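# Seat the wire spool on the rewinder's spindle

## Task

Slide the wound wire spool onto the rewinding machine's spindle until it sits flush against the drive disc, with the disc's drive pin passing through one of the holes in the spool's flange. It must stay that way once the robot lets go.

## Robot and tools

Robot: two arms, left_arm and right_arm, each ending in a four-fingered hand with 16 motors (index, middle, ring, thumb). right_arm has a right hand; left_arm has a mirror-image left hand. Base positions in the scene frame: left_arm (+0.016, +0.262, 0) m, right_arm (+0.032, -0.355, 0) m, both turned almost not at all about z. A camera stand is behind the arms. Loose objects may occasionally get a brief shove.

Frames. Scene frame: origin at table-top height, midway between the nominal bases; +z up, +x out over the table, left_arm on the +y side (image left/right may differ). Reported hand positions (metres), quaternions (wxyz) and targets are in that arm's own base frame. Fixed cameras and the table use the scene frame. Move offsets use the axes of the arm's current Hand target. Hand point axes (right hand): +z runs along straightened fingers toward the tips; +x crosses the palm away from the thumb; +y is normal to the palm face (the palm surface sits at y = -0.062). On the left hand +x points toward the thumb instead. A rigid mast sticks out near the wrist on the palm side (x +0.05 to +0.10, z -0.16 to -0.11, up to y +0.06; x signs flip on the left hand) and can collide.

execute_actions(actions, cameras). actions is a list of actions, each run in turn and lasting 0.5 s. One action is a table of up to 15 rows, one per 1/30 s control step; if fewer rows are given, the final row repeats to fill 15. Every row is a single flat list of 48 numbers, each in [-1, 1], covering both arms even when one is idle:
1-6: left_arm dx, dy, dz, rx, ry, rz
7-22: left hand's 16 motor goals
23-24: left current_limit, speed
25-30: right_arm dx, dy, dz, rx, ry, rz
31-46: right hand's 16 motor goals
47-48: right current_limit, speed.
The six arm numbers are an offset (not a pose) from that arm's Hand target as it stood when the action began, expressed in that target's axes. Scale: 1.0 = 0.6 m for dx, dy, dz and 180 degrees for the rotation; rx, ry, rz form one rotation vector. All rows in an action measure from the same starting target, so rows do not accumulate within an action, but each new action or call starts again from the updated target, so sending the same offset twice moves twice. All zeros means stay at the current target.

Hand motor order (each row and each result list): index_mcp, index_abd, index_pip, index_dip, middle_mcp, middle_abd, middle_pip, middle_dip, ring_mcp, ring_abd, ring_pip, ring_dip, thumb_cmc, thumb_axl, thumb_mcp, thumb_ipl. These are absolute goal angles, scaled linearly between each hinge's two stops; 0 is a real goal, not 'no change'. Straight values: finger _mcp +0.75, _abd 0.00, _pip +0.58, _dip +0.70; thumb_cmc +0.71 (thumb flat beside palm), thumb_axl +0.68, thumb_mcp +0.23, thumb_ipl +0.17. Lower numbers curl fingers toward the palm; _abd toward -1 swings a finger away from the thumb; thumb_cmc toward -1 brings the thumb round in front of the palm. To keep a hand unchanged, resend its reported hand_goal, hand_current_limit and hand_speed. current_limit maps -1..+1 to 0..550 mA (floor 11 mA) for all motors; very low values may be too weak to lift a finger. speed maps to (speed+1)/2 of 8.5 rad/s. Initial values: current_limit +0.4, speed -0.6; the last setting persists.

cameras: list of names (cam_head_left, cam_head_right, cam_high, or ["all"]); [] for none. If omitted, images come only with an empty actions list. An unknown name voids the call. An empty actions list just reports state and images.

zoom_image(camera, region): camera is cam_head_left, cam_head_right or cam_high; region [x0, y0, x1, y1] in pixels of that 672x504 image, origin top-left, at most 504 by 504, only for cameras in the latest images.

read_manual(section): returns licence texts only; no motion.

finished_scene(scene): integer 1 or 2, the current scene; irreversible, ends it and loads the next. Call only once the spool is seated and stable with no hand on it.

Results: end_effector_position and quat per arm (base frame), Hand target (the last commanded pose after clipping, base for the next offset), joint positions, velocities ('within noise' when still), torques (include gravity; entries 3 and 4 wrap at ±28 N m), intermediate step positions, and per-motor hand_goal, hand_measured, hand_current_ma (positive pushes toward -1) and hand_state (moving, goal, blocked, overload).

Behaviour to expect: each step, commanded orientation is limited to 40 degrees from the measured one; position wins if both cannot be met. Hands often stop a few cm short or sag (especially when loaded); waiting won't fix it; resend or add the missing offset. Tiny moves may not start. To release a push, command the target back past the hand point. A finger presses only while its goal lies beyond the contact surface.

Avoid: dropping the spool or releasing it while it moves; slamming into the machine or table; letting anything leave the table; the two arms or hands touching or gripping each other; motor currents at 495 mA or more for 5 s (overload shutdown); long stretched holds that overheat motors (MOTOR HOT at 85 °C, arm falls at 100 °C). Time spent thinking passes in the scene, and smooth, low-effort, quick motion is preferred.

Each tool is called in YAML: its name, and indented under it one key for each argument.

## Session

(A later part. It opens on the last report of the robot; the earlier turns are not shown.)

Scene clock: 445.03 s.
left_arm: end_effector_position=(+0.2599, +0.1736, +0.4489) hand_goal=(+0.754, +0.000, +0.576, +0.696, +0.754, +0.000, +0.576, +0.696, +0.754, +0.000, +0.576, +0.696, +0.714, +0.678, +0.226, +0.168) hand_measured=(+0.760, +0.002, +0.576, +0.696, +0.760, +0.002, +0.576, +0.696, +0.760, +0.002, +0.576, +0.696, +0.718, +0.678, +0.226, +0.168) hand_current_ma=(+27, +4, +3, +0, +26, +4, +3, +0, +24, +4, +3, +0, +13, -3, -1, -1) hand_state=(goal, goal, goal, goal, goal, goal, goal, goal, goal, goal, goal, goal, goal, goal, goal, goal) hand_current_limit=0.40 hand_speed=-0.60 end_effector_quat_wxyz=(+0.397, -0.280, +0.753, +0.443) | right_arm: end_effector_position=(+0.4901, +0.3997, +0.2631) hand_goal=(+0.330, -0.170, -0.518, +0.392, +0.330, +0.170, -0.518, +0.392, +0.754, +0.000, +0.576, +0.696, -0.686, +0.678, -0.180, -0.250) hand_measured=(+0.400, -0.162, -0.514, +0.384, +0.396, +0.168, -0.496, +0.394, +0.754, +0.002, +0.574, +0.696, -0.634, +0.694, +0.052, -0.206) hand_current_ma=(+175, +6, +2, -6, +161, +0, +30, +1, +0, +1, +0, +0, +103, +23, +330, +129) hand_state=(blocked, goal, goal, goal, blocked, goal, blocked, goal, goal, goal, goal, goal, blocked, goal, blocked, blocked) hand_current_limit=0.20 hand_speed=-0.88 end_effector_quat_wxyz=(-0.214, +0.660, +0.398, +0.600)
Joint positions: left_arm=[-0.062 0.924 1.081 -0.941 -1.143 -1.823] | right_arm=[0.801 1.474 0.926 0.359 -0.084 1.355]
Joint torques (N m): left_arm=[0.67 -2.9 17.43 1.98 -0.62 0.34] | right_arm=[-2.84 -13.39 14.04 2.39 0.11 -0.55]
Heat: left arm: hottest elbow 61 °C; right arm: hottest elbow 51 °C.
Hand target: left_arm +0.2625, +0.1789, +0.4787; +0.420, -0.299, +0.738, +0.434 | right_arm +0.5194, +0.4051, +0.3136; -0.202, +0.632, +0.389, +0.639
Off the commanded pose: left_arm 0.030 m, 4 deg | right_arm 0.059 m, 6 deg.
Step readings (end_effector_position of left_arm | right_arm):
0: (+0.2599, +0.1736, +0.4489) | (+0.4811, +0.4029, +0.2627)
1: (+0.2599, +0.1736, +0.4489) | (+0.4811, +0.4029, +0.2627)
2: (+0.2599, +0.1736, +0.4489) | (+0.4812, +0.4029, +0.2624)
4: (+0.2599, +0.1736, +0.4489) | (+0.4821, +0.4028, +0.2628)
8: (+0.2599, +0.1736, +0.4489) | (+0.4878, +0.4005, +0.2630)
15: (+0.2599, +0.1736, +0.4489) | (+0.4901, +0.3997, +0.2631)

execute_actions:
  actions: []
  cameras: ["all"]

zoom_image:
  camera: "cam_high"
  region: [230, 215, 310, 285]

zoom_image:
  camera: "cam_head_left"
  region: [240, 210, 290, 260]

zoom_image:
  camera: "cam_head_right"
  region: [250, 200, 320, 270]

Scene clock: 445.40 s.
left_arm: end_effector_position=(+0.2599, +0.1736, +0.4489) hand_goal=(+0.754, +0.000, +0.576, +0.696, +0.754, +0.000, +0.576, +0.696, +0.754, +0.000, +0.576, +0.696, +0.714, +0.678, +0.226, +0.168) hand_measured=(+0.760, +0.002, +0.576, +0.696, +0.760, +0.002, +0.576, +0.696, +0.760, +0.002, +0.576, +0.696, +0.718, +0.678, +0.226, +0.168) hand_current_ma=(+27, +4, +3, +0, +26, +4, +3, +0, +24, +4, +3, +0, +13, -3, -1, -1) hand_state=(goal, goal, goal, goal, goal, goal, goal, goal, goal, goal, goal, goal, goal, goal, goal, goal) hand_current_limit=0.40 hand_speed=-0.60 end_effector_quat_wxyz=(+0.397, -0.280, +0.753, +0.443) | right_arm: end_effector_position=(+0.4901, +0.3997, +0.2631) hand_goal=(+0.330, -0.170, -0.518, +0.392, +0.330, +0.170, -0.518, +0.392, +0.754, +0.000, +0.576, +0.696, -0.686, +0.678, -0.180, -0.250) hand_measured=(+0.400, -0.162, -0.514, +0.384, +0.396, +0.168, -0.496, +0.394, +0.754, +0.002, +0.574, +0.696, -0.634, +0.694, +0.052, -0.206) hand_current_ma=(+175, +6, +2, -6, +161, +0, +30, +1, +0, +1, +0, +0, +103, +23, +330, +129) hand_state=(blocked, goal, goal, goal, blocked, goal, blocked, goal, goal, goal, goal, goal, blocked, goal, blocked, blocked) hand_current_limit=0.20 hand_speed=-0.88 end_effector_quat_wxyz=(-0.214, +0.660, +0.398, +0.600)
Joint positions: left_arm=[-0.062 0.924 1.081 -0.941 -1.143 -1.823] | right_arm=[0.801 1.474 0.926 0.359 -0.084 1.355]
Joint velocities: within noise
Joint torques (N m): left_arm=[0.38 -3.25 17.47 1.96 -0.62 0.34] | right_arm=[-2.73 -13.39 14.27 2.55 0.17 -0.56]
Heat: left arm: hottest elbow 61 °C; right arm: hottest elbow 51 °C.
Hand target: left_arm +0.2625, +0.1789, +0.4787; +0.420, -0.299, +0.738, +0.434 | right_arm +0.5194, +0.4051, +0.3136; -0.202, +0.632, +0.389, +0.639
Off the commanded pose: left_arm 0.030 m, 4 deg | right_arm 0.059 m, 6 deg.

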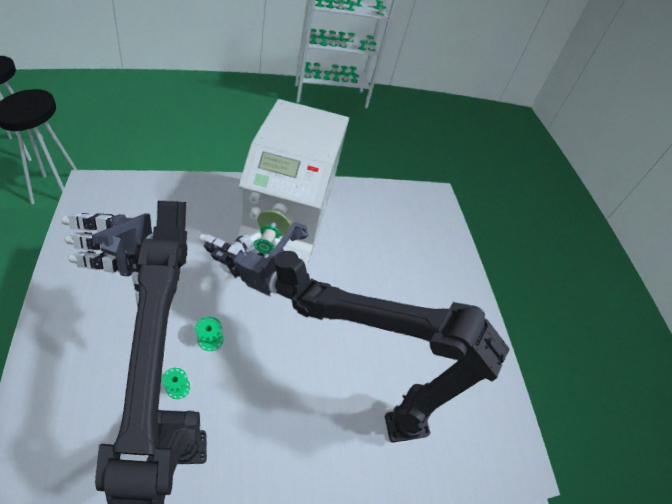

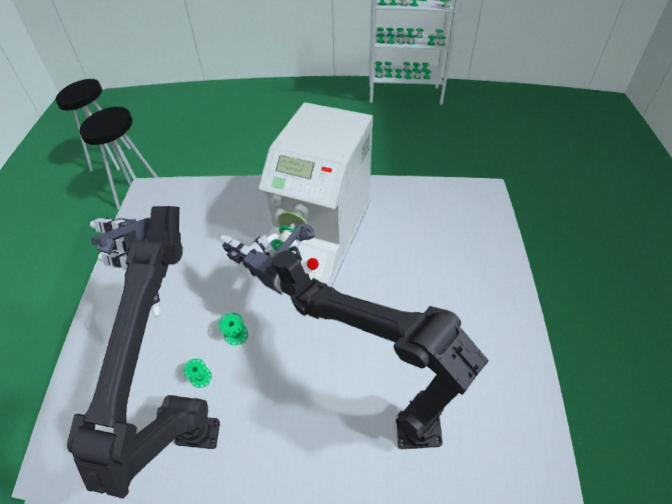

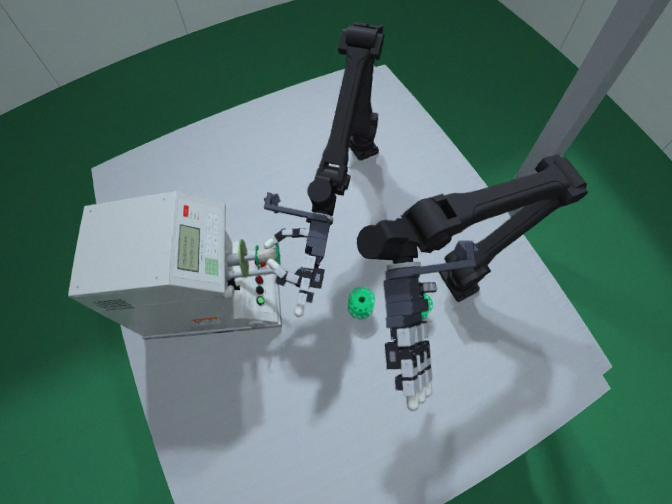

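Scaled by 6.300.

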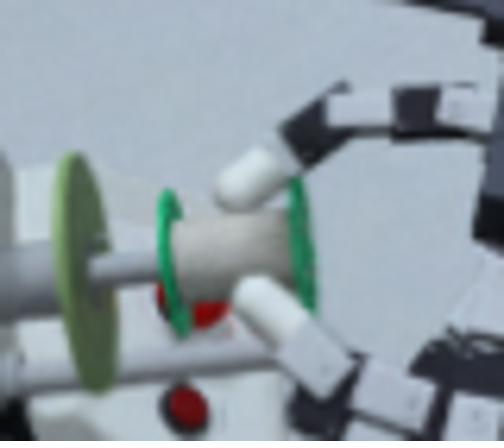

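Scaled by 10.080.

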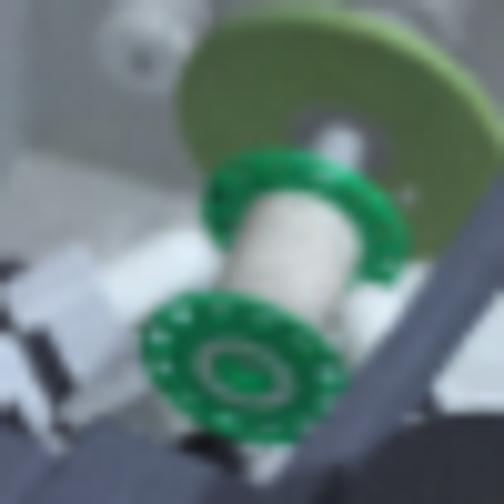

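Scaled by 7.200.

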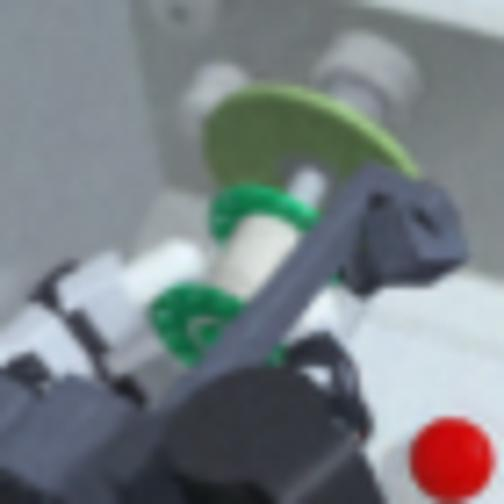

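zoom_image:
  camera: "cam_head_left"
  region: [251, 236, 277, 256]

zoom_image:
  camera: "cam_head_left"
  region: [255, 210, 290, 240]

Scaled by 19.385.

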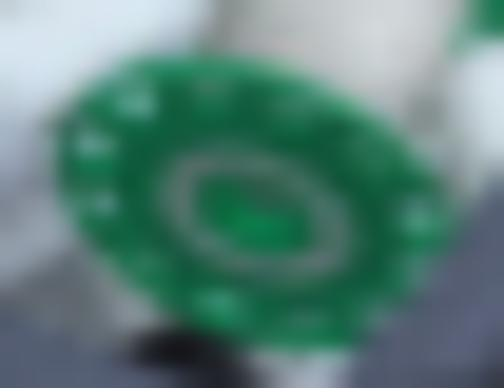

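Scaled by 14.400.

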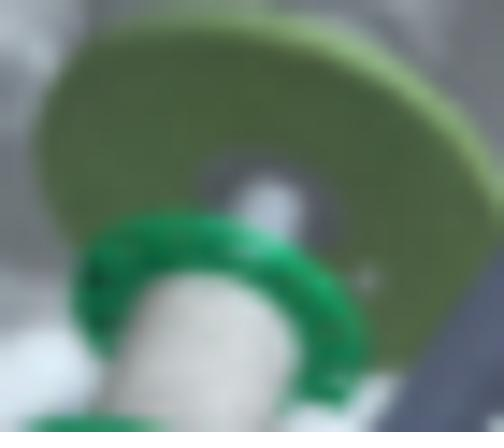

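execute_actions:
  actions:
    - [[0,0,0,0,0,0,0.754,0,0.576,0.696,0.754,0,0.576,0.696,0.754,0,0.576,0.696,0.714,0.678,0.226,0.168,0.4,-0.6,-0.0006,0.0056,0.0042,0.0011,-0.0051,-0.0018,0.33,-0.17,-0.518,0.391,0.33,0.17,-0.518,0.391,0.754,0,0.576,0.696,-0.686,0.678,-0.18,-0.25,0.2,-0.88],[0,0,0,0,0,0,0.754,0,0.576,0.696,0.754,0,0.576,0.696,0.754,0,0.576,0.696,0.714,0.678,0.226,0.168,0.4,-0.6,-0.0012,0.0112,0.0084,0.0022,-0.0103,-0.0037,0.33,-0.17,-0.518,0.391,0.33,0.17,-0.518,0.391,0.754,0,0.576,0.696,-0.686,0.678,-0.18,-0.25,0.2,-0.88]]

Scene clock: 449.83 s.
left_arm: end_effector_position=(+0.2599, +0.1736, +0.4489) hand_goal=(+0.754, +0.000, +0.576, +0.696, +0.754, +0.000, +0.576, +0.696, +0.754, +0.000, +0.576, +0.696, +0.714, +0.678, +0.226, +0.168) hand_measured=(+0.760, +0.002, +0.576, +0.696, +0.760, +0.002, +0.576, +0.696, +0.760, +0.002, +0.576, +0.696, +0.718, +0.678, +0.226, +0.168) hand_current_ma=(+27, +4, +3, +0, +26, +4, +3, +0, +24, +4, +3, +0, +13, -3, -1, -1) hand_state=(goal, goal, goal, goal, goal, goal, goal, goal, goal, goal, goal, goal, goal, goal, goal, goal) hand_current_limit=0.40 hand_speed=-0.60 end_effector_quat_wxyz=(+0.397, -0.280, +0.753, +0.443) | right_arm: end_effector_position=(+0.4991, +0.3966, +0.2628) hand_goal=(+0.330, -0.170, -0.518, +0.392, +0.330, +0.170, -0.518, +0.392, +0.754, +0.000, +0.576, +0.696, -0.686, +0.678, -0.180, -0.250) hand_measured=(+0.400, -0.162, -0.516, +0.384, +0.396, +0.168, -0.498, +0.394, +0.754, +0.002, +0.574, +0.696, -0.634, +0.694, +0.054, -0.206) hand_current_ma=(+175, +6, +1, -6, +160, +0, +25, +0, +0, +1, +0, +0, +103, +23, +330, +129) hand_state=(blocked, goal, goal, goal, blocked, goal, blocked, goal, goal, goal, goal, goal, blocked, goal, blocked, blocked) hand_current_limit=0.20 hand_speed=-0.88 end_effector_quat_wxyz=(-0.206, +0.668, +0.403, +0.591)
Joint positions: left_arm=[-0.062 0.924 1.081 -0.941 -1.143 -1.823] | right_arm=[0.785 1.48 0.952 0.309 -0.092 1.343]
Joint torques (N m): left_arm=[0.56 -3.6 17.43 1.95 -0.66 0.37] | right_arm=[-1.44 -13.27 14.8 2.29 0.13 -0.58]
Heat: left arm: hottest elbow 62 °C; right arm: hottest elbow 52 °C.
Hand target: left_arm +0.2625, +0.1789, +0.4787; +0.420, -0.299, +0.738, +0.434 | right_arm +0.5278, +0.4047, +0.3140; -0.194, +0.639, +0.398, +0.628
Off the commanded pose: left_arm 0.030 m, 4 deg | right_arm 0.059 m, 6 deg.
Step readings (end_effector_position of left_arm | right_arm):
0: (+0.2599, +0.1736, +0.4489) | (+0.4901, +0.3997, +0.2631)
1: (+0.2599, +0.1736, +0.4489) | (+0.4901, +0.3998, +0.2631)
2: (+0.2599, +0.1736, +0.4489) | (+0.4903, +0.3998, +0.2633)
4: (+0.2599, +0.1736, +0.4489) | (+0.4914, +0.3995, +0.2631)
8: (+0.2599, +0.1736, +0.4489) | (+0.4968, +0.3972, +0.2631)
15: (+0.2599, +0.1736, +0.4489) | (+0.4990, +0.3965, +0.2627)

execute_actions:
  actions: []
  cameras: ["all"]

zoom_image:
  camera: "cam_head_left"
  region: [250, 230, 280, 256]

zoom_image:
  camera: "cam_head_left"
  region: [258, 212, 288, 240]

zoom_image:
  camera: "cam_high"
  region: [232, 225, 292, 285]

Scene clock: 450.27 s.
left_arm: end_effector_position=(+0.2599, +0.1736, +0.4489) hand_goal=(+0.754, +0.000, +0.576, +0.696, +0.754, +0.000, +0.576, +0.696, +0.754, +0.000, +0.576, +0.696, +0.714, +0.678, +0.226, +0.168) hand_measured=(+0.760, +0.002, +0.576, +0.696, +0.760, +0.002, +0.576, +0.696, +0.760, +0.002, +0.576, +0.696, +0.718, +0.678, +0.226, +0.168) hand_current_ma=(+27, +4, +3, +0, +26, +4, +3, +0, +24, +4, +3, +0, +13, -3, -1, -1) hand_state=(goal, goal, goal, goal, goal, goal, goal, goal, goal, goal, goal, goal, goal, goal, goal, goal) hand_current_limit=0.40 hand_speed=-0.60 end_effector_quat_wxyz=(+0.397, -0.280, +0.753, +0.443) | right_arm: end_effector_position=(+0.4991, +0.3966, +0.2628) hand_goal=(+0.330, -0.170, -0.518, +0.392, +0.330, +0.170, -0.518, +0.392, +0.754, +0.000, +0.576, +0.696, -0.686, +0.678, -0.180, -0.250) hand_measured=(+0.400, -0.162, -0.516, +0.384, +0.396, +0.168, -0.498, +0.394, +0.754, +0.002, +0.574, +0.696, -0.634, +0.694, +0.054, -0.206) hand_current_ma=(+175, +6, +1, -6, +160, +0, +25, +0, +0, +1, +0, +0, +103, +23, +330, +129) hand_state=(blocked, goal, goal, goal, blocked, goal, blocked, goal, goal, goal, goal, goal, blocked, goal, blocked, blocked) hand_current_limit=0.20 hand_speed=-0.88 end_effector_quat_wxyz=(-0.206, +0.668, +0.403, +0.591)
Joint positions: left_arm=[-0.062 0.924 1.081 -0.941 -1.143 -1.823] | right_arm=[0.785 1.48 0.952 0.309 -0.092 1.343]
Joint velocities: within noise
Joint torques (N m): left_arm=[0.85 -3.31 17.44 1.98 -0.64 0.37] | right_arm=[-2.49 -12.98 14.61 2.09 0.09 -0.65]
Heat: left arm: hottest elbow 62 °C; right arm: hottest elbow 52 °C.
Hand target: left_arm +0.2625, +0.1789, +0.4787; +0.420, -0.299, +0.738, +0.434 | right_arm +0.5278, +0.4047, +0.3141; -0.194, +0.639, +0.398, +0.628
Off the commanded pose: left_arm 0.030 m, 4 deg | right_arm 0.059 m, 6 deg.

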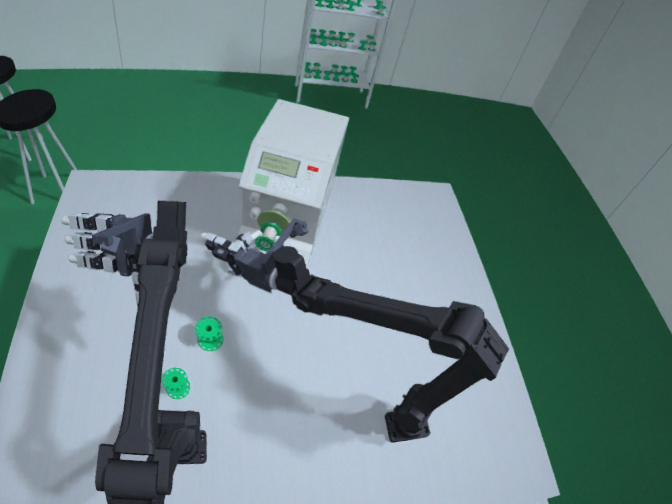

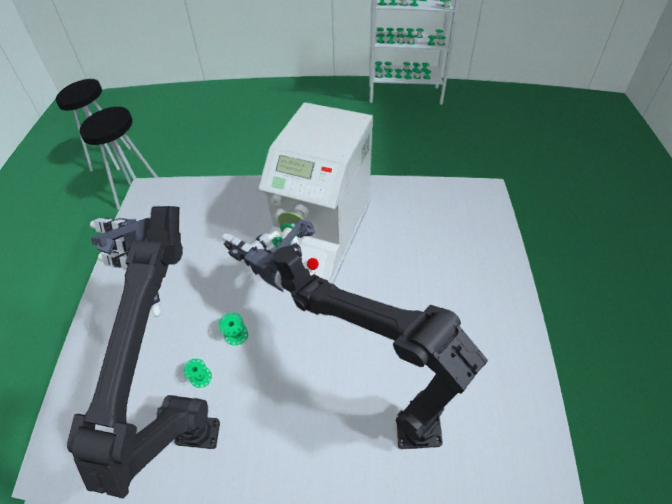

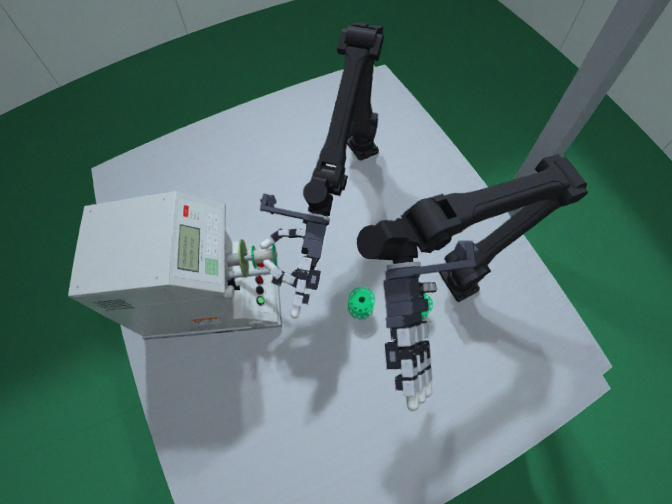

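Scaled by 16.800.

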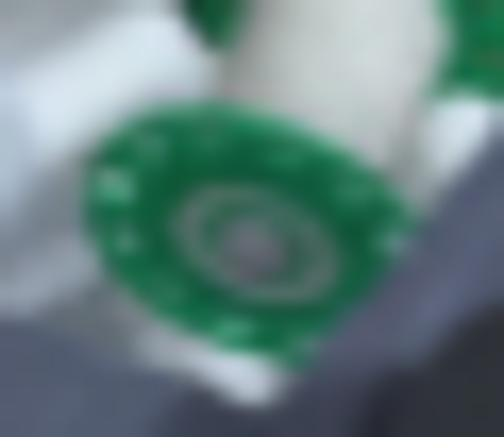

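Scaled by 16.800.

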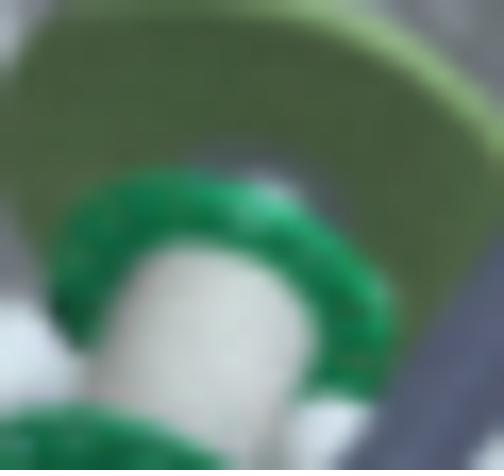

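Scaled by 8.400.

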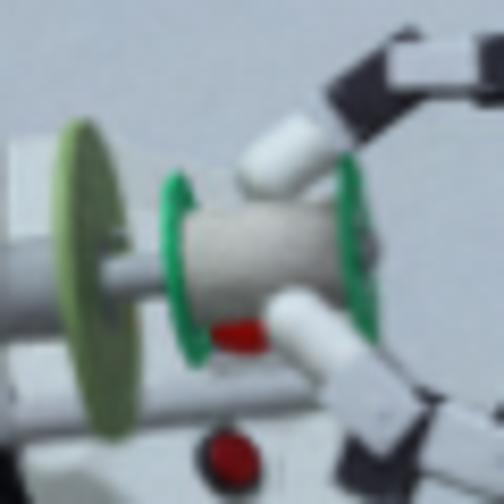

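execute_actions:
  actions:
    - [[0,0,0,0,0,0,0.754,0,0.576,0.696,0.754,0,0.576,0.696,0.754,0,0.576,0.696,0.714,0.678,0.226,0.168,0.4,-0.6,-0.0006,0.0056,0.0042,0.0016,-0.0077,-0.0028,0.33,-0.17,-0.518,0.391,0.33,0.17,-0.518,0.391,0.754,0,0.576,0.696,-0.686,0.678,-0.18,-0.25,0.2,-0.88],[0,0,0,0,0,0,0.754,0,0.576,0.696,0.754,0,0.576,0.696,0.754,0,0.576,0.696,0.714,0.678,0.226,0.168,0.4,-0.6,-0.0015,0.0112,0.0078,0.0033,-0.0154,-0.0055,0.33,-0.17,-0.518,0.391,0.33,0.17,-0.518,0.391,0.754,0,0.576,0.696,-0.686,0.678,-0.18,-0.25,0.2,-0.88]]

Scene clock: 452.27 s.
left_arm: end_effector_position=(+0.2599, +0.1736, +0.4489) hand_goal=(+0.754, +0.000, +0.576, +0.696, +0.754, +0.000, +0.576, +0.696, +0.754, +0.000, +0.576, +0.696, +0.714, +0.678, +0.226, +0.168) hand_measured=(+0.760, +0.002, +0.576, +0.696, +0.760, +0.002, +0.576, +0.696, +0.760, +0.002, +0.576, +0.696, +0.718, +0.678, +0.226, +0.168) hand_current_ma=(+27, +4, +3, +0, +26, +4, +3, +0, +24, +4, +3, +0, +13, -3, -1, -1) hand_state=(goal, goal, goal, goal, goal, goal, goal, goal, goal, goal, goal, goal, goal, goal, goal, goal) hand_current_limit=0.40 hand_speed=-0.60 end_effector_quat_wxyz=(+0.397, -0.280, +0.753, +0.443) | right_arm: end_effector_position=(+0.5082, +0.3931, +0.2619) hand_goal=(+0.330, -0.170, -0.518, +0.392, +0.330, +0.170, -0.518, +0.392, +0.754, +0.000, +0.576, +0.696, -0.686, +0.678, -0.180, -0.250) hand_measured=(+0.400, -0.162, -0.516, +0.384, +0.394, +0.168, -0.498, +0.392, +0.754, +0.002, +0.574, +0.696, -0.634, +0.694, +0.054, -0.206) hand_current_ma=(+175, +6, +0, -6, +155, +0, +24, +0, +0, +1, +0, +0, +103, +22, +330, +129) hand_state=(blocked, goal, goal, goal, blocked, goal, goal, goal, goal, goal, goal, goal, blocked, goal, blocked, blocked) hand_current_limit=0.20 hand_speed=-0.88 end_effector_quat_wxyz=(-0.192, +0.679, +0.415, +0.574)
Joint positions: left_arm=[-0.062 0.924 1.081 -0.941 -1.143 -1.823] | right_arm=[0.769 1.485 0.987 0.227 -0.098 1.319]
Joint torques (N m): left_arm=[0.21 -3.31 17.47 1.98 -0.61 0.39] | right_arm=[-1.61 -13.51 15.04 2.17 0 -0.58]
Heat: left arm: hottest elbow 62 °C; right arm: hottest elbow 52 °C.
Hand target: left_arm +0.2625, +0.1789, +0.4787; +0.420, -0.299, +0.738, +0.434 | right_arm +0.5361, +0.4038, +0.3144; -0.183, +0.650, +0.411, +0.612
Off the commanded pose: left_arm 0.030 m, 4 deg | right_arm 0.060 m, 6 deg.
Step readings (end_effector_position of left_arm | right_arm):
0: (+0.2599, +0.1736, +0.4489) | (+0.4991, +0.3966, +0.2628)
1: (+0.2599, +0.1736, +0.4489) | (+0.4991, +0.3965, +0.2627)
2: (+0.2599, +0.1736, +0.4489) | (+0.4991, +0.3966, +0.2625)
4: (+0.2599, +0.1736, +0.4489) | (+0.5006, +0.3962, +0.2624)
8: (+0.2599, +0.1736, +0.4489) | (+0.5064, +0.3936, +0.2622)
15: (+0.2599, +0.1736, +0.4489) | (+0.5081, +0.3930, +0.2618)

execute_actions:
  actions: []
  cameras: ["all"]

zoom_image:
  camera: "cam_head_left"
  region: [252, 226, 282, 252]

zoom_image:
  camera: "cam_high"
  region: [232, 225, 292, 285]

zoom_image:
  camera: "cam_high"
  region: [170, 150, 370, 330]

Scene clock: 453.00 s.
left_arm: end_effector_position=(+0.2599, +0.1736, +0.4489) hand_goal=(+0.754, +0.000, +0.576, +0.696, +0.754, +0.000, +0.576, +0.696, +0.754, +0.000, +0.576, +0.696, +0.714, +0.678, +0.226, +0.168) hand_measured=(+0.760, +0.002, +0.576, +0.696, +0.760, +0.002, +0.576, +0.696, +0.760, +0.002, +0.576, +0.696, +0.718, +0.678, +0.226, +0.168) hand_current_ma=(+27, +4, +3, +0, +26, +4, +3, +0, +24, +4, +3, +0, +13, -3, -1, -1) hand_state=(goal, goal, goal, goal, goal, goal, goal, goal, goal, goal, goal, goal, goal, goal, goal, goal) hand_current_limit=0.40 hand_speed=-0.60 end_effector_quat_wxyz=(+0.397, -0.280, +0.753, +0.443) | right_arm: end_effector_position=(+0.5082, +0.3931, +0.2618) hand_goal=(+0.330, -0.170, -0.518, +0.392, +0.330, +0.170, -0.518, +0.392, +0.754, +0.000, +0.576, +0.696, -0.686, +0.678, -0.180, -0.250) hand_measured=(+0.400, -0.162, -0.516, +0.384, +0.394, +0.168, -0.498, +0.392, +0.754, +0.002, +0.574, +0.696, -0.634, +0.694, +0.054, -0.206) hand_current_ma=(+175, +6, +0, -6, +155, +0, +24, +0, +0, +1, +0, +0, +103, +22, +330, +129) hand_state=(blocked, goal, goal, goal, blocked, goal, goal, goal, goal, goal, goal, goal, blocked, goal, blocked, blocked) hand_current_limit=0.20 hand_speed=-0.88 end_effector_quat_wxyz=(-0.192, +0.679, +0.415, +0.574)
Joint positions: left_arm=[-0.062 0.924 1.081 -0.941 -1.143 -1.823] | right_arm=[0.769 1.485 0.987 0.227 -0.098 1.319]
Joint velocities: within noise
Joint torques (N m): left_arm=[0.56 -3.55 17.33 1.87 -0.64 0.36] | right_arm=[-2.96 -13.57 14.98 2.18 0.07 -0.59]
Heat: left arm: hottest elbow 62 °C; right arm: hottest elbow 52 °C.
Hand target: left_arm +0.2625, +0.1789, +0.4787; +0.420, -0.299, +0.738, +0.434 | right_arm +0.5361, +0.4038, +0.3143; -0.183, +0.650, +0.411, +0.612
Off the commanded pose: left_arm 0.030 m, 4 deg | right_arm 0.060 m, 6 deg.

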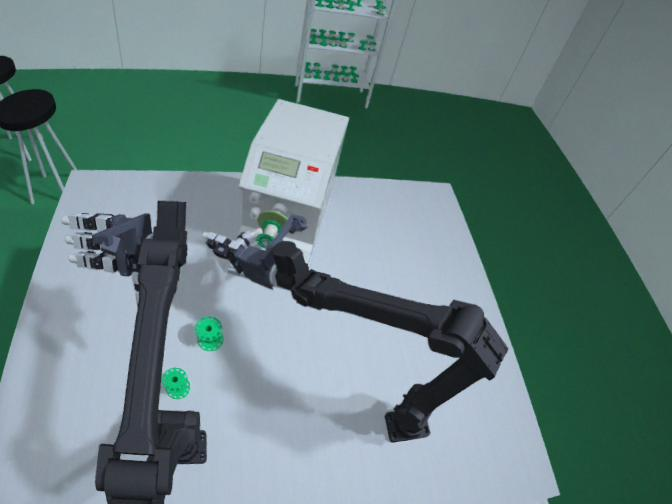

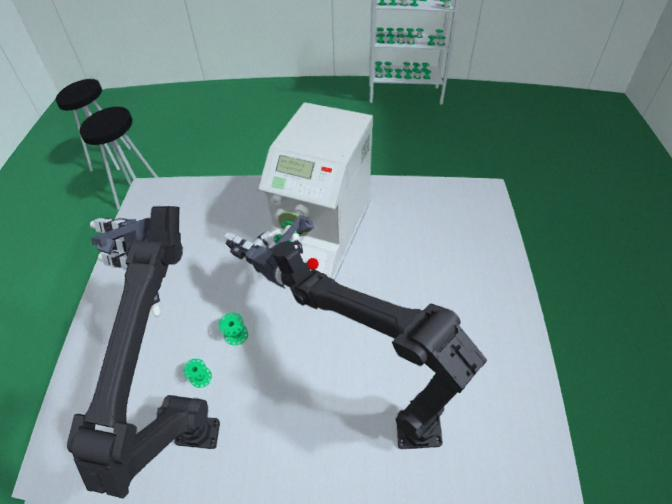

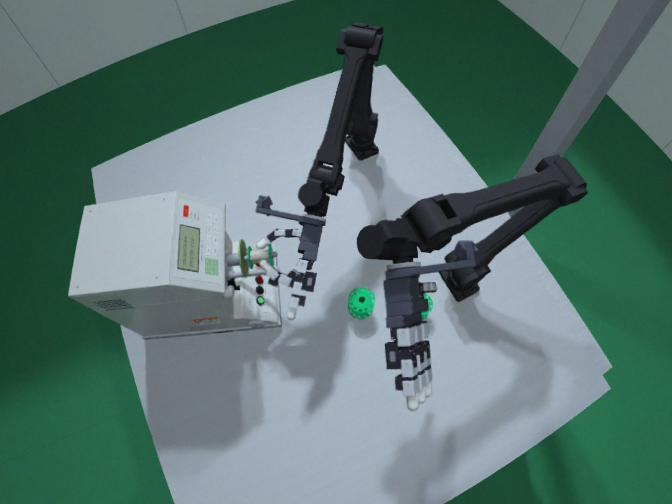

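Scaled by 16.800.

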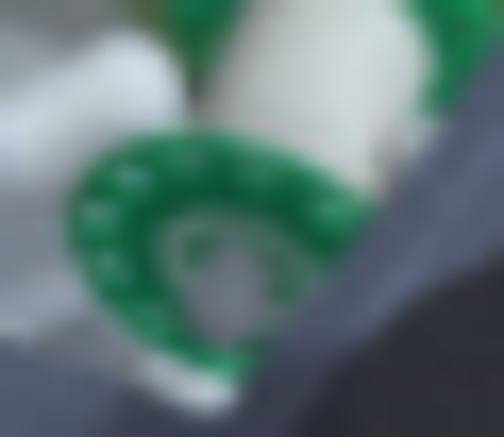

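Scaled by 8.400.

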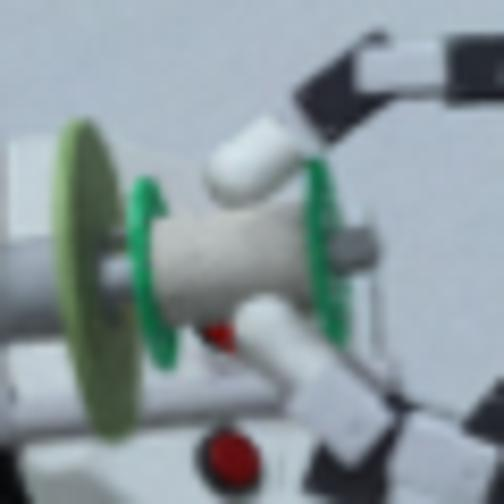

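Scaled by 2.520.

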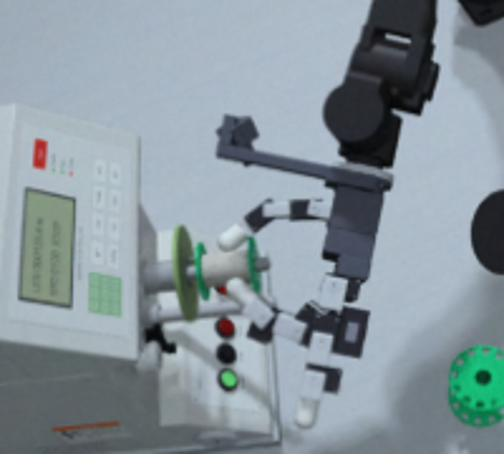

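execute_actions:
  actions:
    - [[0,0,0,0,0,0,0.754,0,0.576,0.696,0.754,0,0.576,0.696,0.754,0,0.576,0.696,0.714,0.678,0.226,0.168,0.4,-0.6,-0.0006,0.0045,0.003,0.0005,-0.0025,-0.0009,0.33,-0.17,-0.518,0.391,0.33,0.17,-0.518,0.391,0.754,0,0.576,0.696,-0.686,0.678,-0.18,-0.25,0.2,-0.88],[0,0,0,0,0,0,0.754,0,0.576,0.696,0.754,0,0.576,0.696,0.754,0,0.576,0.696,0.714,0.678,0.226,0.168,0.4,-0.6,-0.0012,0.009,0.006,0.0011,-0.0051,-0.0018,0.33,-0.17,-0.518,0.391,0.33,0.17,-0.518,0.391,0.754,0,0.576,0.696,-0.686,0.678,-0.18,-0.25,0.2,-0.88]]

Scene clock: 454.73 s.
left_arm: end_effector_position=(+0.2599, +0.1736, +0.4489) hand_goal=(+0.754, +0.000, +0.576, +0.696, +0.754, +0.000, +0.576, +0.696, +0.754, +0.000, +0.576, +0.696, +0.714, +0.678, +0.226, +0.168) hand_measured=(+0.760, +0.002, +0.576, +0.696, +0.760, +0.002, +0.576, +0.696, +0.760, +0.002, +0.576, +0.696, +0.718, +0.678, +0.226, +0.168) hand_current_ma=(+27, +4, +3, +0, +26, +4, +3, +0, +24, +4, +3, +0, +13, -3, -1, -1) hand_state=(goal, goal, goal, goal, goal, goal, goal, goal, goal, goal, goal, goal, goal, goal, goal, goal) hand_current_limit=0.40 hand_speed=-0.60 end_effector_quat_wxyz=(+0.397, -0.280, +0.753, +0.443) | right_arm: end_effector_position=(+0.5141, +0.3907, +0.2615) hand_goal=(+0.330, -0.170, -0.518, +0.392, +0.330, +0.170, -0.518, +0.392, +0.754, +0.000, +0.576, +0.696, -0.686, +0.678, -0.180, -0.250) hand_measured=(+0.400, -0.162, -0.516, +0.384, +0.394, +0.168, -0.500, +0.392, +0.754, +0.002, +0.574, +0.696, -0.634, +0.692, +0.054, -0.206) hand_current_ma=(+175, +6, +0, -6, +155, +0, +22, +0, +0, +1, +0, +0, +103, +21, +330, +129) hand_state=(blocked, goal, goal, goal, blocked, goal, goal, goal, goal, goal, goal, goal, blocked, goal, blocked, blocked) hand_current_limit=0.20 hand_speed=-0.88 end_effector_quat_wxyz=(-0.188, +0.684, +0.418, +0.568)
Joint positions: left_arm=[-0.062 0.924 1.081 -0.941 -1.143 -1.823] | right_arm=[0.758 1.49 1.003 0.198 -0.104 1.31]
Joint torques (N m): left_arm=[0.79 -3.37 17.36 1.95 -0.63 0.34] | right_arm=[-1.67 -13.16 15.09 2.11 -0.05 -0.59]
Heat: left arm: hottest elbow 62 °C; right arm: hottest elbow 52 °C.
Hand target: left_arm +0.2625, +0.1789, +0.4787; +0.420, -0.299, +0.738, +0.434 | right_arm +0.5426, +0.4030, +0.3143; -0.179, +0.653, +0.416, +0.607
Off the commanded pose: left_arm 0.030 m, 4 deg | right_arm 0.061 m, 6 deg.
Step readings (end_effector_position of left_arm | right_arm):
0: (+0.2599, +0.1736, +0.4489) | (+0.5082, +0.3931, +0.2618)
1: (+0.2599, +0.1736, +0.4489) | (+0.5082, +0.3931, +0.2618)
2: (+0.2599, +0.1736, +0.4489) | (+0.5082, +0.3931, +0.2618)
4: (+0.2599, +0.1736, +0.4489) | (+0.5090, +0.3927, +0.2618)
8: (+0.2599, +0.1736, +0.4489) | (+0.5127, +0.3913, +0.2619)
15: (+0.2599, +0.1736, +0.4489) | (+0.5141, +0.3907, +0.2616)

execute_actions:
  actions: []
  cameras: ["all"]

zoom_image:
  camera: "cam_head_left"
  region: [252, 222, 282, 248]

zoom_image:
  camera: "cam_high"
  region: [235, 230, 285, 280]

zoom_image:
  camera: "cam_head_left"
  region: [260, 210, 290, 236]

Scene clock: 455.13 s.
left_arm: end_effector_position=(+0.2599, +0.1736, +0.4489) hand_goal=(+0.754, +0.000, +0.576, +0.696, +0.754, +0.000, +0.576, +0.696, +0.754, +0.000, +0.576, +0.696, +0.714, +0.678, +0.226, +0.168) hand_measured=(+0.760, +0.002, +0.576, +0.696, +0.760, +0.002, +0.576, +0.696, +0.760, +0.002, +0.576, +0.696, +0.718, +0.678, +0.226, +0.168) hand_current_ma=(+27, +4, +3, +0, +26, +4, +3, +0, +24, +4, +3, +0, +13, -3, -1, -1) hand_state=(goal, goal, goal, goal, goal, goal, goal, goal, goal, goal, goal, goal, goal, goal, goal, goal) hand_current_limit=0.40 hand_speed=-0.60 end_effector_quat_wxyz=(+0.397, -0.280, +0.753, +0.443) | right_arm: end_effector_position=(+0.5141, +0.3907, +0.2615) hand_goal=(+0.330, -0.170, -0.518, +0.392, +0.330, +0.170, -0.518, +0.392, +0.754, +0.000, +0.576, +0.696, -0.686, +0.678, -0.180, -0.250) hand_measured=(+0.400, -0.162, -0.516, +0.384, +0.394, +0.168, -0.500, +0.392, +0.754, +0.002, +0.574, +0.696, -0.634, +0.692, +0.054, -0.206) hand_current_ma=(+175, +6, +0, -6, +155, +0, +22, +0, +0, +1, +0, +0, +103, +21, +330, +129) hand_state=(blocked, goal, goal, goal, blocked, goal, goal, goal, goal, goal, goal, goal, blocked, goal, blocked, blocked) hand_current_limit=0.20 hand_speed=-0.88 end_effector_quat_wxyz=(-0.188, +0.684, +0.418, +0.568)
Joint positions: left_arm=[-0.062 0.924 1.081 -0.941 -1.143 -1.823] | right_arm=[0.758 1.49 1.003 0.198 -0.104 1.31]
Joint velocities: within noise
Joint torques (N m): left_arm=[0.85 -3.49 17.42 1.94 -0.64 0.36] | right_arm=[-1.55 -13.1 15.16 2.28 -0.03 -0.62]
Heat: left arm: hottest elbow 62 °C; right arm: hottest elbow 52 °C.
Hand target: left_arm +0.2625, +0.1789, +0.4787; +0.420, -0.299, +0.738, +0.434 | right_arm +0.5426, +0.4030, +0.3143; -0.179, +0.653, +0.416, +0.607
Off the commanded pose: left_arm 0.030 m, 4 deg | right_arm 0.061 m, 6 deg.

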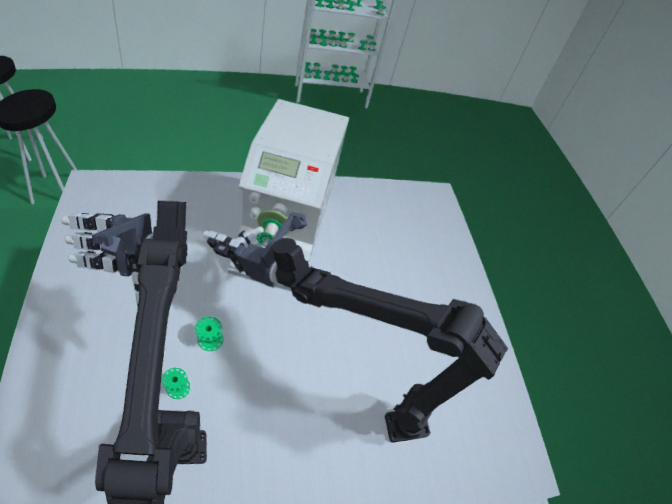

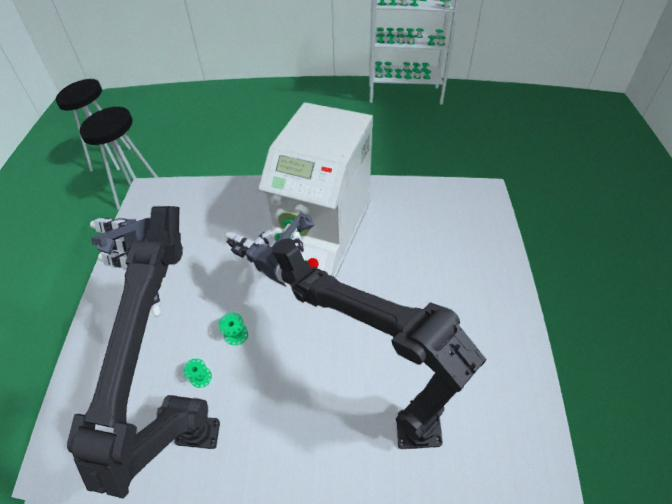

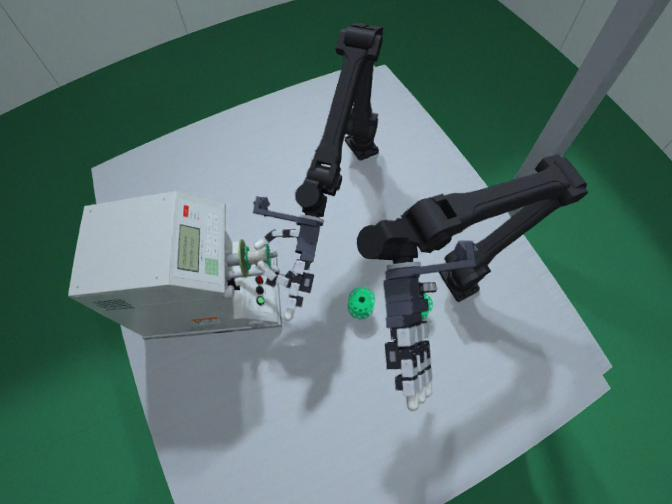

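Scaled by 16.800.

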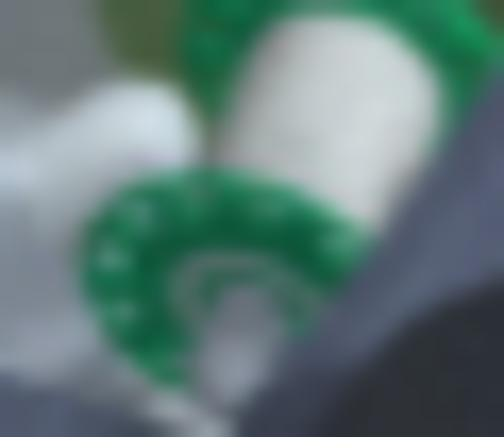

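Scaled by 10.080.

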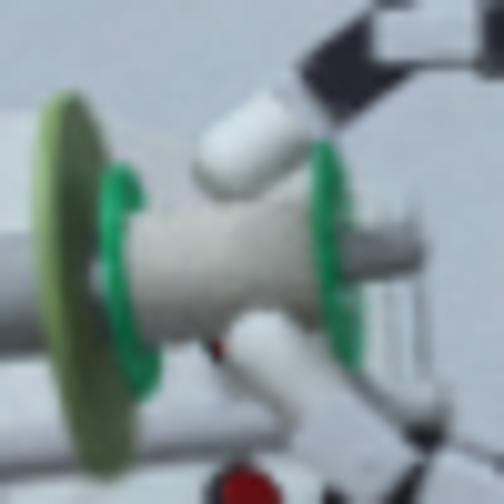

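Scaled by 16.800.

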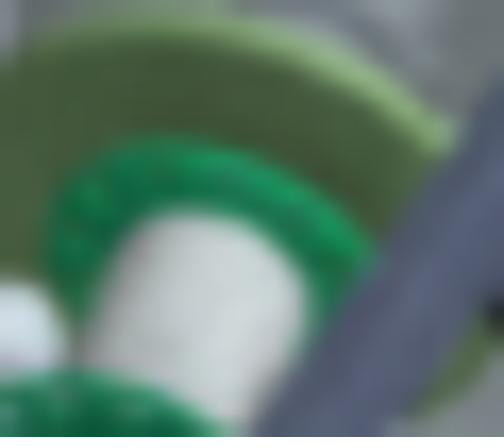

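execute_actions:
  actions:
    - [[0,0,0,0,0,0,0.754,0,0.576,0.696,0.754,0,0.576,0.696,0.754,0,0.576,0.696,0.714,0.678,0.226,0.168,0.4,-0.6,-0.0006,0.0038,0.0025,0,0,0,0.33,-0.17,-0.518,0.391,0.33,0.17,-0.518,0.391,0.754,0,0.576,0.696,-0.686,0.678,-0.18,-0.25,0.2,-0.88],[0,0,0,0,0,0,0.754,0,0.576,0.696,0.754,0,0.576,0.696,0.754,0,0.576,0.696,0.714,0.678,0.226,0.168,0.4,-0.6,-0.001,0.0075,0.005,0,0,0,0.33,-0.17,-0.518,0.391,0.33,0.17,-0.518,0.391,0.754,0,0.576,0.696,-0.686,0.678,-0.18,-0.25,0.2,-0.88]]

Scene clock: 457.07 s.
left_arm: end_effector_position=(+0.2599, +0.1736, +0.4489) hand_goal=(+0.754, +0.000, +0.576, +0.696, +0.754, +0.000, +0.576, +0.696, +0.754, +0.000, +0.576, +0.696, +0.714, +0.678, +0.226, +0.168) hand_measured=(+0.760, +0.002, +0.576, +0.696, +0.760, +0.002, +0.576, +0.696, +0.760, +0.002, +0.576, +0.696, +0.718, +0.678, +0.226, +0.168) hand_current_ma=(+27, +4, +3, +0, +26, +4, +3, +0, +24, +4, +3, +0, +13, -3, -1, -1) hand_state=(goal, goal, goal, goal, goal, goal, goal, goal, goal, goal, goal, goal, goal, goal, goal, goal) hand_current_limit=0.40 hand_speed=-0.60 end_effector_quat_wxyz=(+0.397, -0.280, +0.753, +0.443) | right_arm: end_effector_position=(+0.5190, +0.3889, +0.2618) hand_goal=(+0.330, -0.170, -0.518, +0.392, +0.330, +0.170, -0.518, +0.392, +0.754, +0.000, +0.576, +0.696, -0.686, +0.678, -0.180, -0.250) hand_measured=(+0.400, -0.162, -0.518, +0.384, +0.394, +0.168, -0.502, +0.392, +0.754, +0.002, +0.574, +0.696, -0.634, +0.692, +0.056, -0.206) hand_current_ma=(+175, +6, +0, -6, +155, +0, +19, +0, +0, +1, +0, +0, +103, +20, +330, +129) hand_state=(blocked, goal, goal, goal, blocked, goal, goal, goal, goal, goal, goal, goal, blocked, goal, blocked, blocked) hand_current_limit=0.20 hand_speed=-0.88 end_effector_quat_wxyz=(-0.187, +0.684, +0.417, +0.568)
Joint positions: left_arm=[-0.062 0.924 1.081 -0.941 -1.143 -1.823] | right_arm=[0.749 1.496 1.011 0.196 -0.111 1.309]
Joint torques (N m): left_arm=[0.56 -3.43 17.39 1.92 -0.61 0.37] | right_arm=[-1.49 -14.1 15.34 2.25 -0.1 -0.6]
Heat: left arm: hottest elbow 62 °C; right arm: hottest elbow 52 °C.
Hand target: left_arm +0.2625, +0.1789, +0.4787; +0.420, -0.299, +0.738, +0.434 | right_arm +0.5479, +0.4023, +0.3145; -0.179, +0.653, +0.416, +0.607
Off the commanded pose: left_arm 0.030 m, 4 deg | right_arm 0.061 m, 6 deg.
Step readings (end_effector_position of left_arm | right_arm):
0: (+0.2599, +0.1736, +0.4489) | (+0.5141, +0.3907, +0.2615)
1: (+0.2599, +0.1736, +0.4489) | (+0.5141, +0.3907, +0.2615)
2: (+0.2599, +0.1736, +0.4489) | (+0.5141, +0.3907, +0.2615)
4: (+0.2599, +0.1736, +0.4489) | (+0.5143, +0.3910, +0.2619)
8: (+0.2599, +0.1736, +0.4489) | (+0.5174, +0.3896, +0.2618)
15: (+0.2599, +0.1736, +0.4489) | (+0.5190, +0.3889, +0.2619)

execute_actions:
  actions:
    - [[0,0,0,0,0,0,0.754,0,0.576,0.696,0.754,0,0.576,0.696,0.754,0,0.576,0.696,0.714,0.678,0.226,0.168,0.4,-0.6,-0.0006,0.0035,0.002,0,0,0,0.33,-0.17,-0.518,0.391,0.33,0.17,-0.518,0.391,0.754,0,0.576,0.696,-0.686,0.678,-0.18,-0.25,0.2,-0.88],[0,0,0,0,0,0,0.754,0,0.576,0.696,0.754,0,0.576,0.696,0.754,0,0.576,0.696,0.714,0.678,0.226,0.168,0.4,-0.6,-0.001,0.0062,0.0038,0,0,0,0.33,-0.17,-0.518,0.391,0.33,0.17,-0.518,0.391,0.754,0,0.576,0.696,-0.686,0.678,-0.18,-0.25,0.2,-0.88]]
  cameras: ["all"]

zoom_image:
  camera: "cam_high"
  region: [235, 230, 285, 280]

zoom_image:
  camera: "cam_head_left"
  region: [253, 210, 293, 250]

Scene clock: 458.40 s.
left_arm: end_effector_position=(+0.2599, +0.1736, +0.4489) hand_goal=(+0.754, +0.000, +0.576, +0.696, +0.754, +0.000, +0.576, +0.696, +0.754, +0.000, +0.576, +0.696, +0.714, +0.678, +0.226, +0.168) hand_measured=(+0.760, +0.002, +0.576, +0.696, +0.760, +0.002, +0.576, +0.696, +0.760, +0.002, +0.576, +0.696, +0.718, +0.678, +0.226, +0.168) hand_current_ma=(+27, +4, +3, +0, +26, +4, +3, +0, +24, +4, +3, +0, +13, -3, -1, -1) hand_state=(goal, goal, goal, goal, goal, goal, goal, goal, goal, goal, goal, goal, goal, goal, goal, goal) hand_current_limit=0.40 hand_speed=-0.60 end_effector_quat_wxyz=(+0.397, -0.280, +0.753, +0.443) | right_arm: end_effector_position=(+0.5216, +0.3885, +0.2618) hand_goal=(+0.330, -0.170, -0.518, +0.392, +0.330, +0.170, -0.518, +0.392, +0.754, +0.000, +0.576, +0.696, -0.686, +0.678, -0.180, -0.250) hand_measured=(+0.400, -0.162, -0.520, +0.384, +0.394, +0.168, -0.506, +0.390, +0.754, +0.002, +0.574, +0.696, -0.634, +0.692, +0.058, -0.206) hand_current_ma=(+174, +6, -1, -6, +153, +0, +12, +0, +0, +1, +0, +0, +103, +19, +330, +129) hand_state=(blocked, goal, goal, goal, blocked, goal, goal, goal, goal, goal, goal, goal, blocked, goal, blocked, blocked) hand_current_limit=0.20 hand_speed=-0.88 end_effector_quat_wxyz=(-0.188, +0.684, +0.417, +0.568)
Joint positions: left_arm=[-0.062 0.924 1.081 -0.941 -1.143 -1.823] | right_arm=[0.744 1.5 1.015 0.195 -0.117 1.308]
Joint torques (N m): left_arm=[0.56 -3.49 17.43 1.74 -0.62 0.36] | right_arm=[-2.14 -13.04 15.49 2.36 -0.07 -0.59]
Heat: left arm: hottest elbow 62 °C; right arm: hottest elbow 53 °C.
Hand target: left_arm +0.2625, +0.1789, +0.4787; +0.420, -0.299, +0.738, +0.434 | right_arm +0.5522, +0.4018, +0.3146; -0.179, +0.653, +0.416, +0.607
Off the commanded pose: left_arm 0.030 m, 4 deg | right_arm 0.062 m, 6 deg.
Step readings (end_effector_position of left_arm | right_arm):
0: (+0.2599, +0.1736, +0.4489) | (+0.5189, +0.3890, +0.2618)
1: (+0.2599, +0.1736, +0.4489) | (+0.5190, +0.3890, +0.2616)
2: (+0.2599, +0.1736, +0.4489) | (+0.5189, +0.3891, +0.2615)
4: (+0.2599, +0.1736, +0.4489) | (+0.5192, +0.3891, +0.2616)
8: (+0.2599, +0.1736, +0.4489) | (+0.5216, +0.3884, +0.2617)
15: (+0.2599, +0.1736, +0.4489) | (+0.5216, +0.3885, +0.2618)

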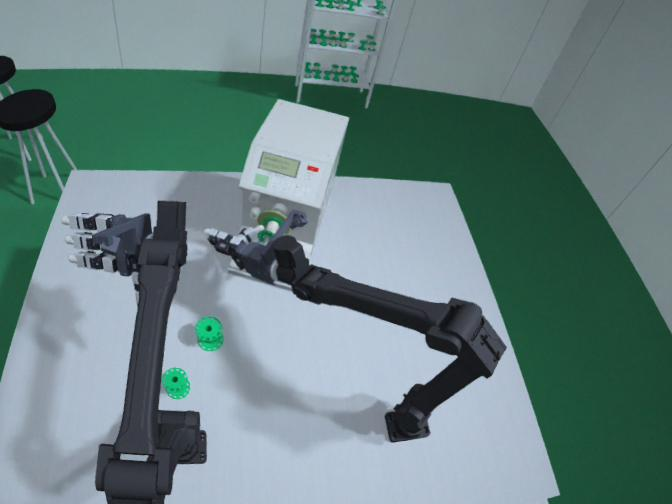

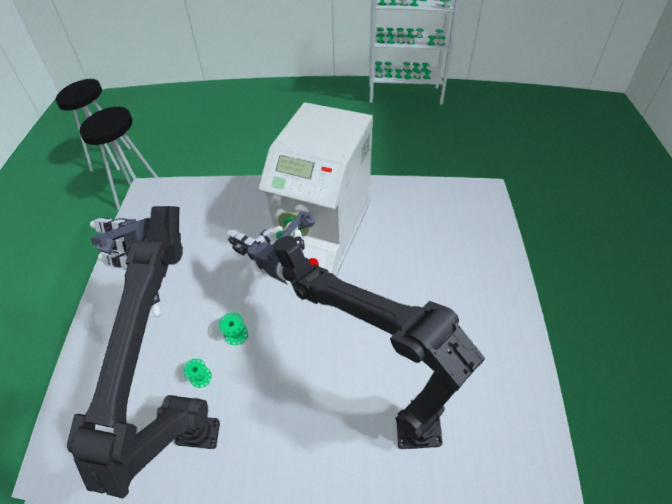

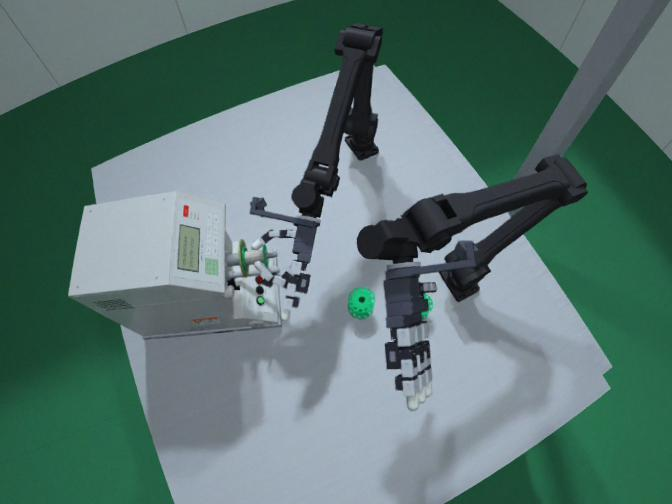

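Scaled by 10.080.

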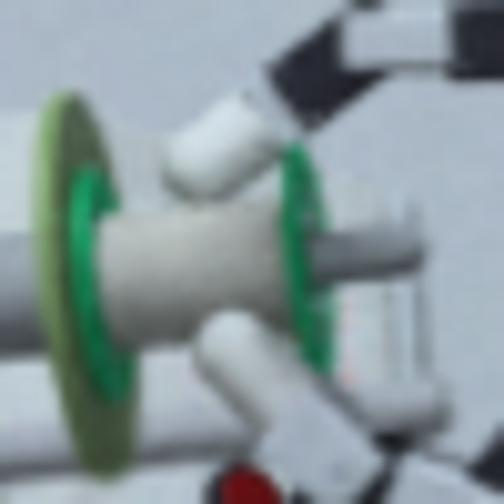

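Scaled by 12.600.

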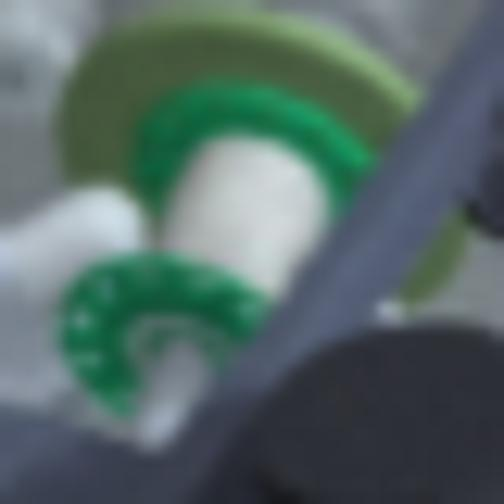

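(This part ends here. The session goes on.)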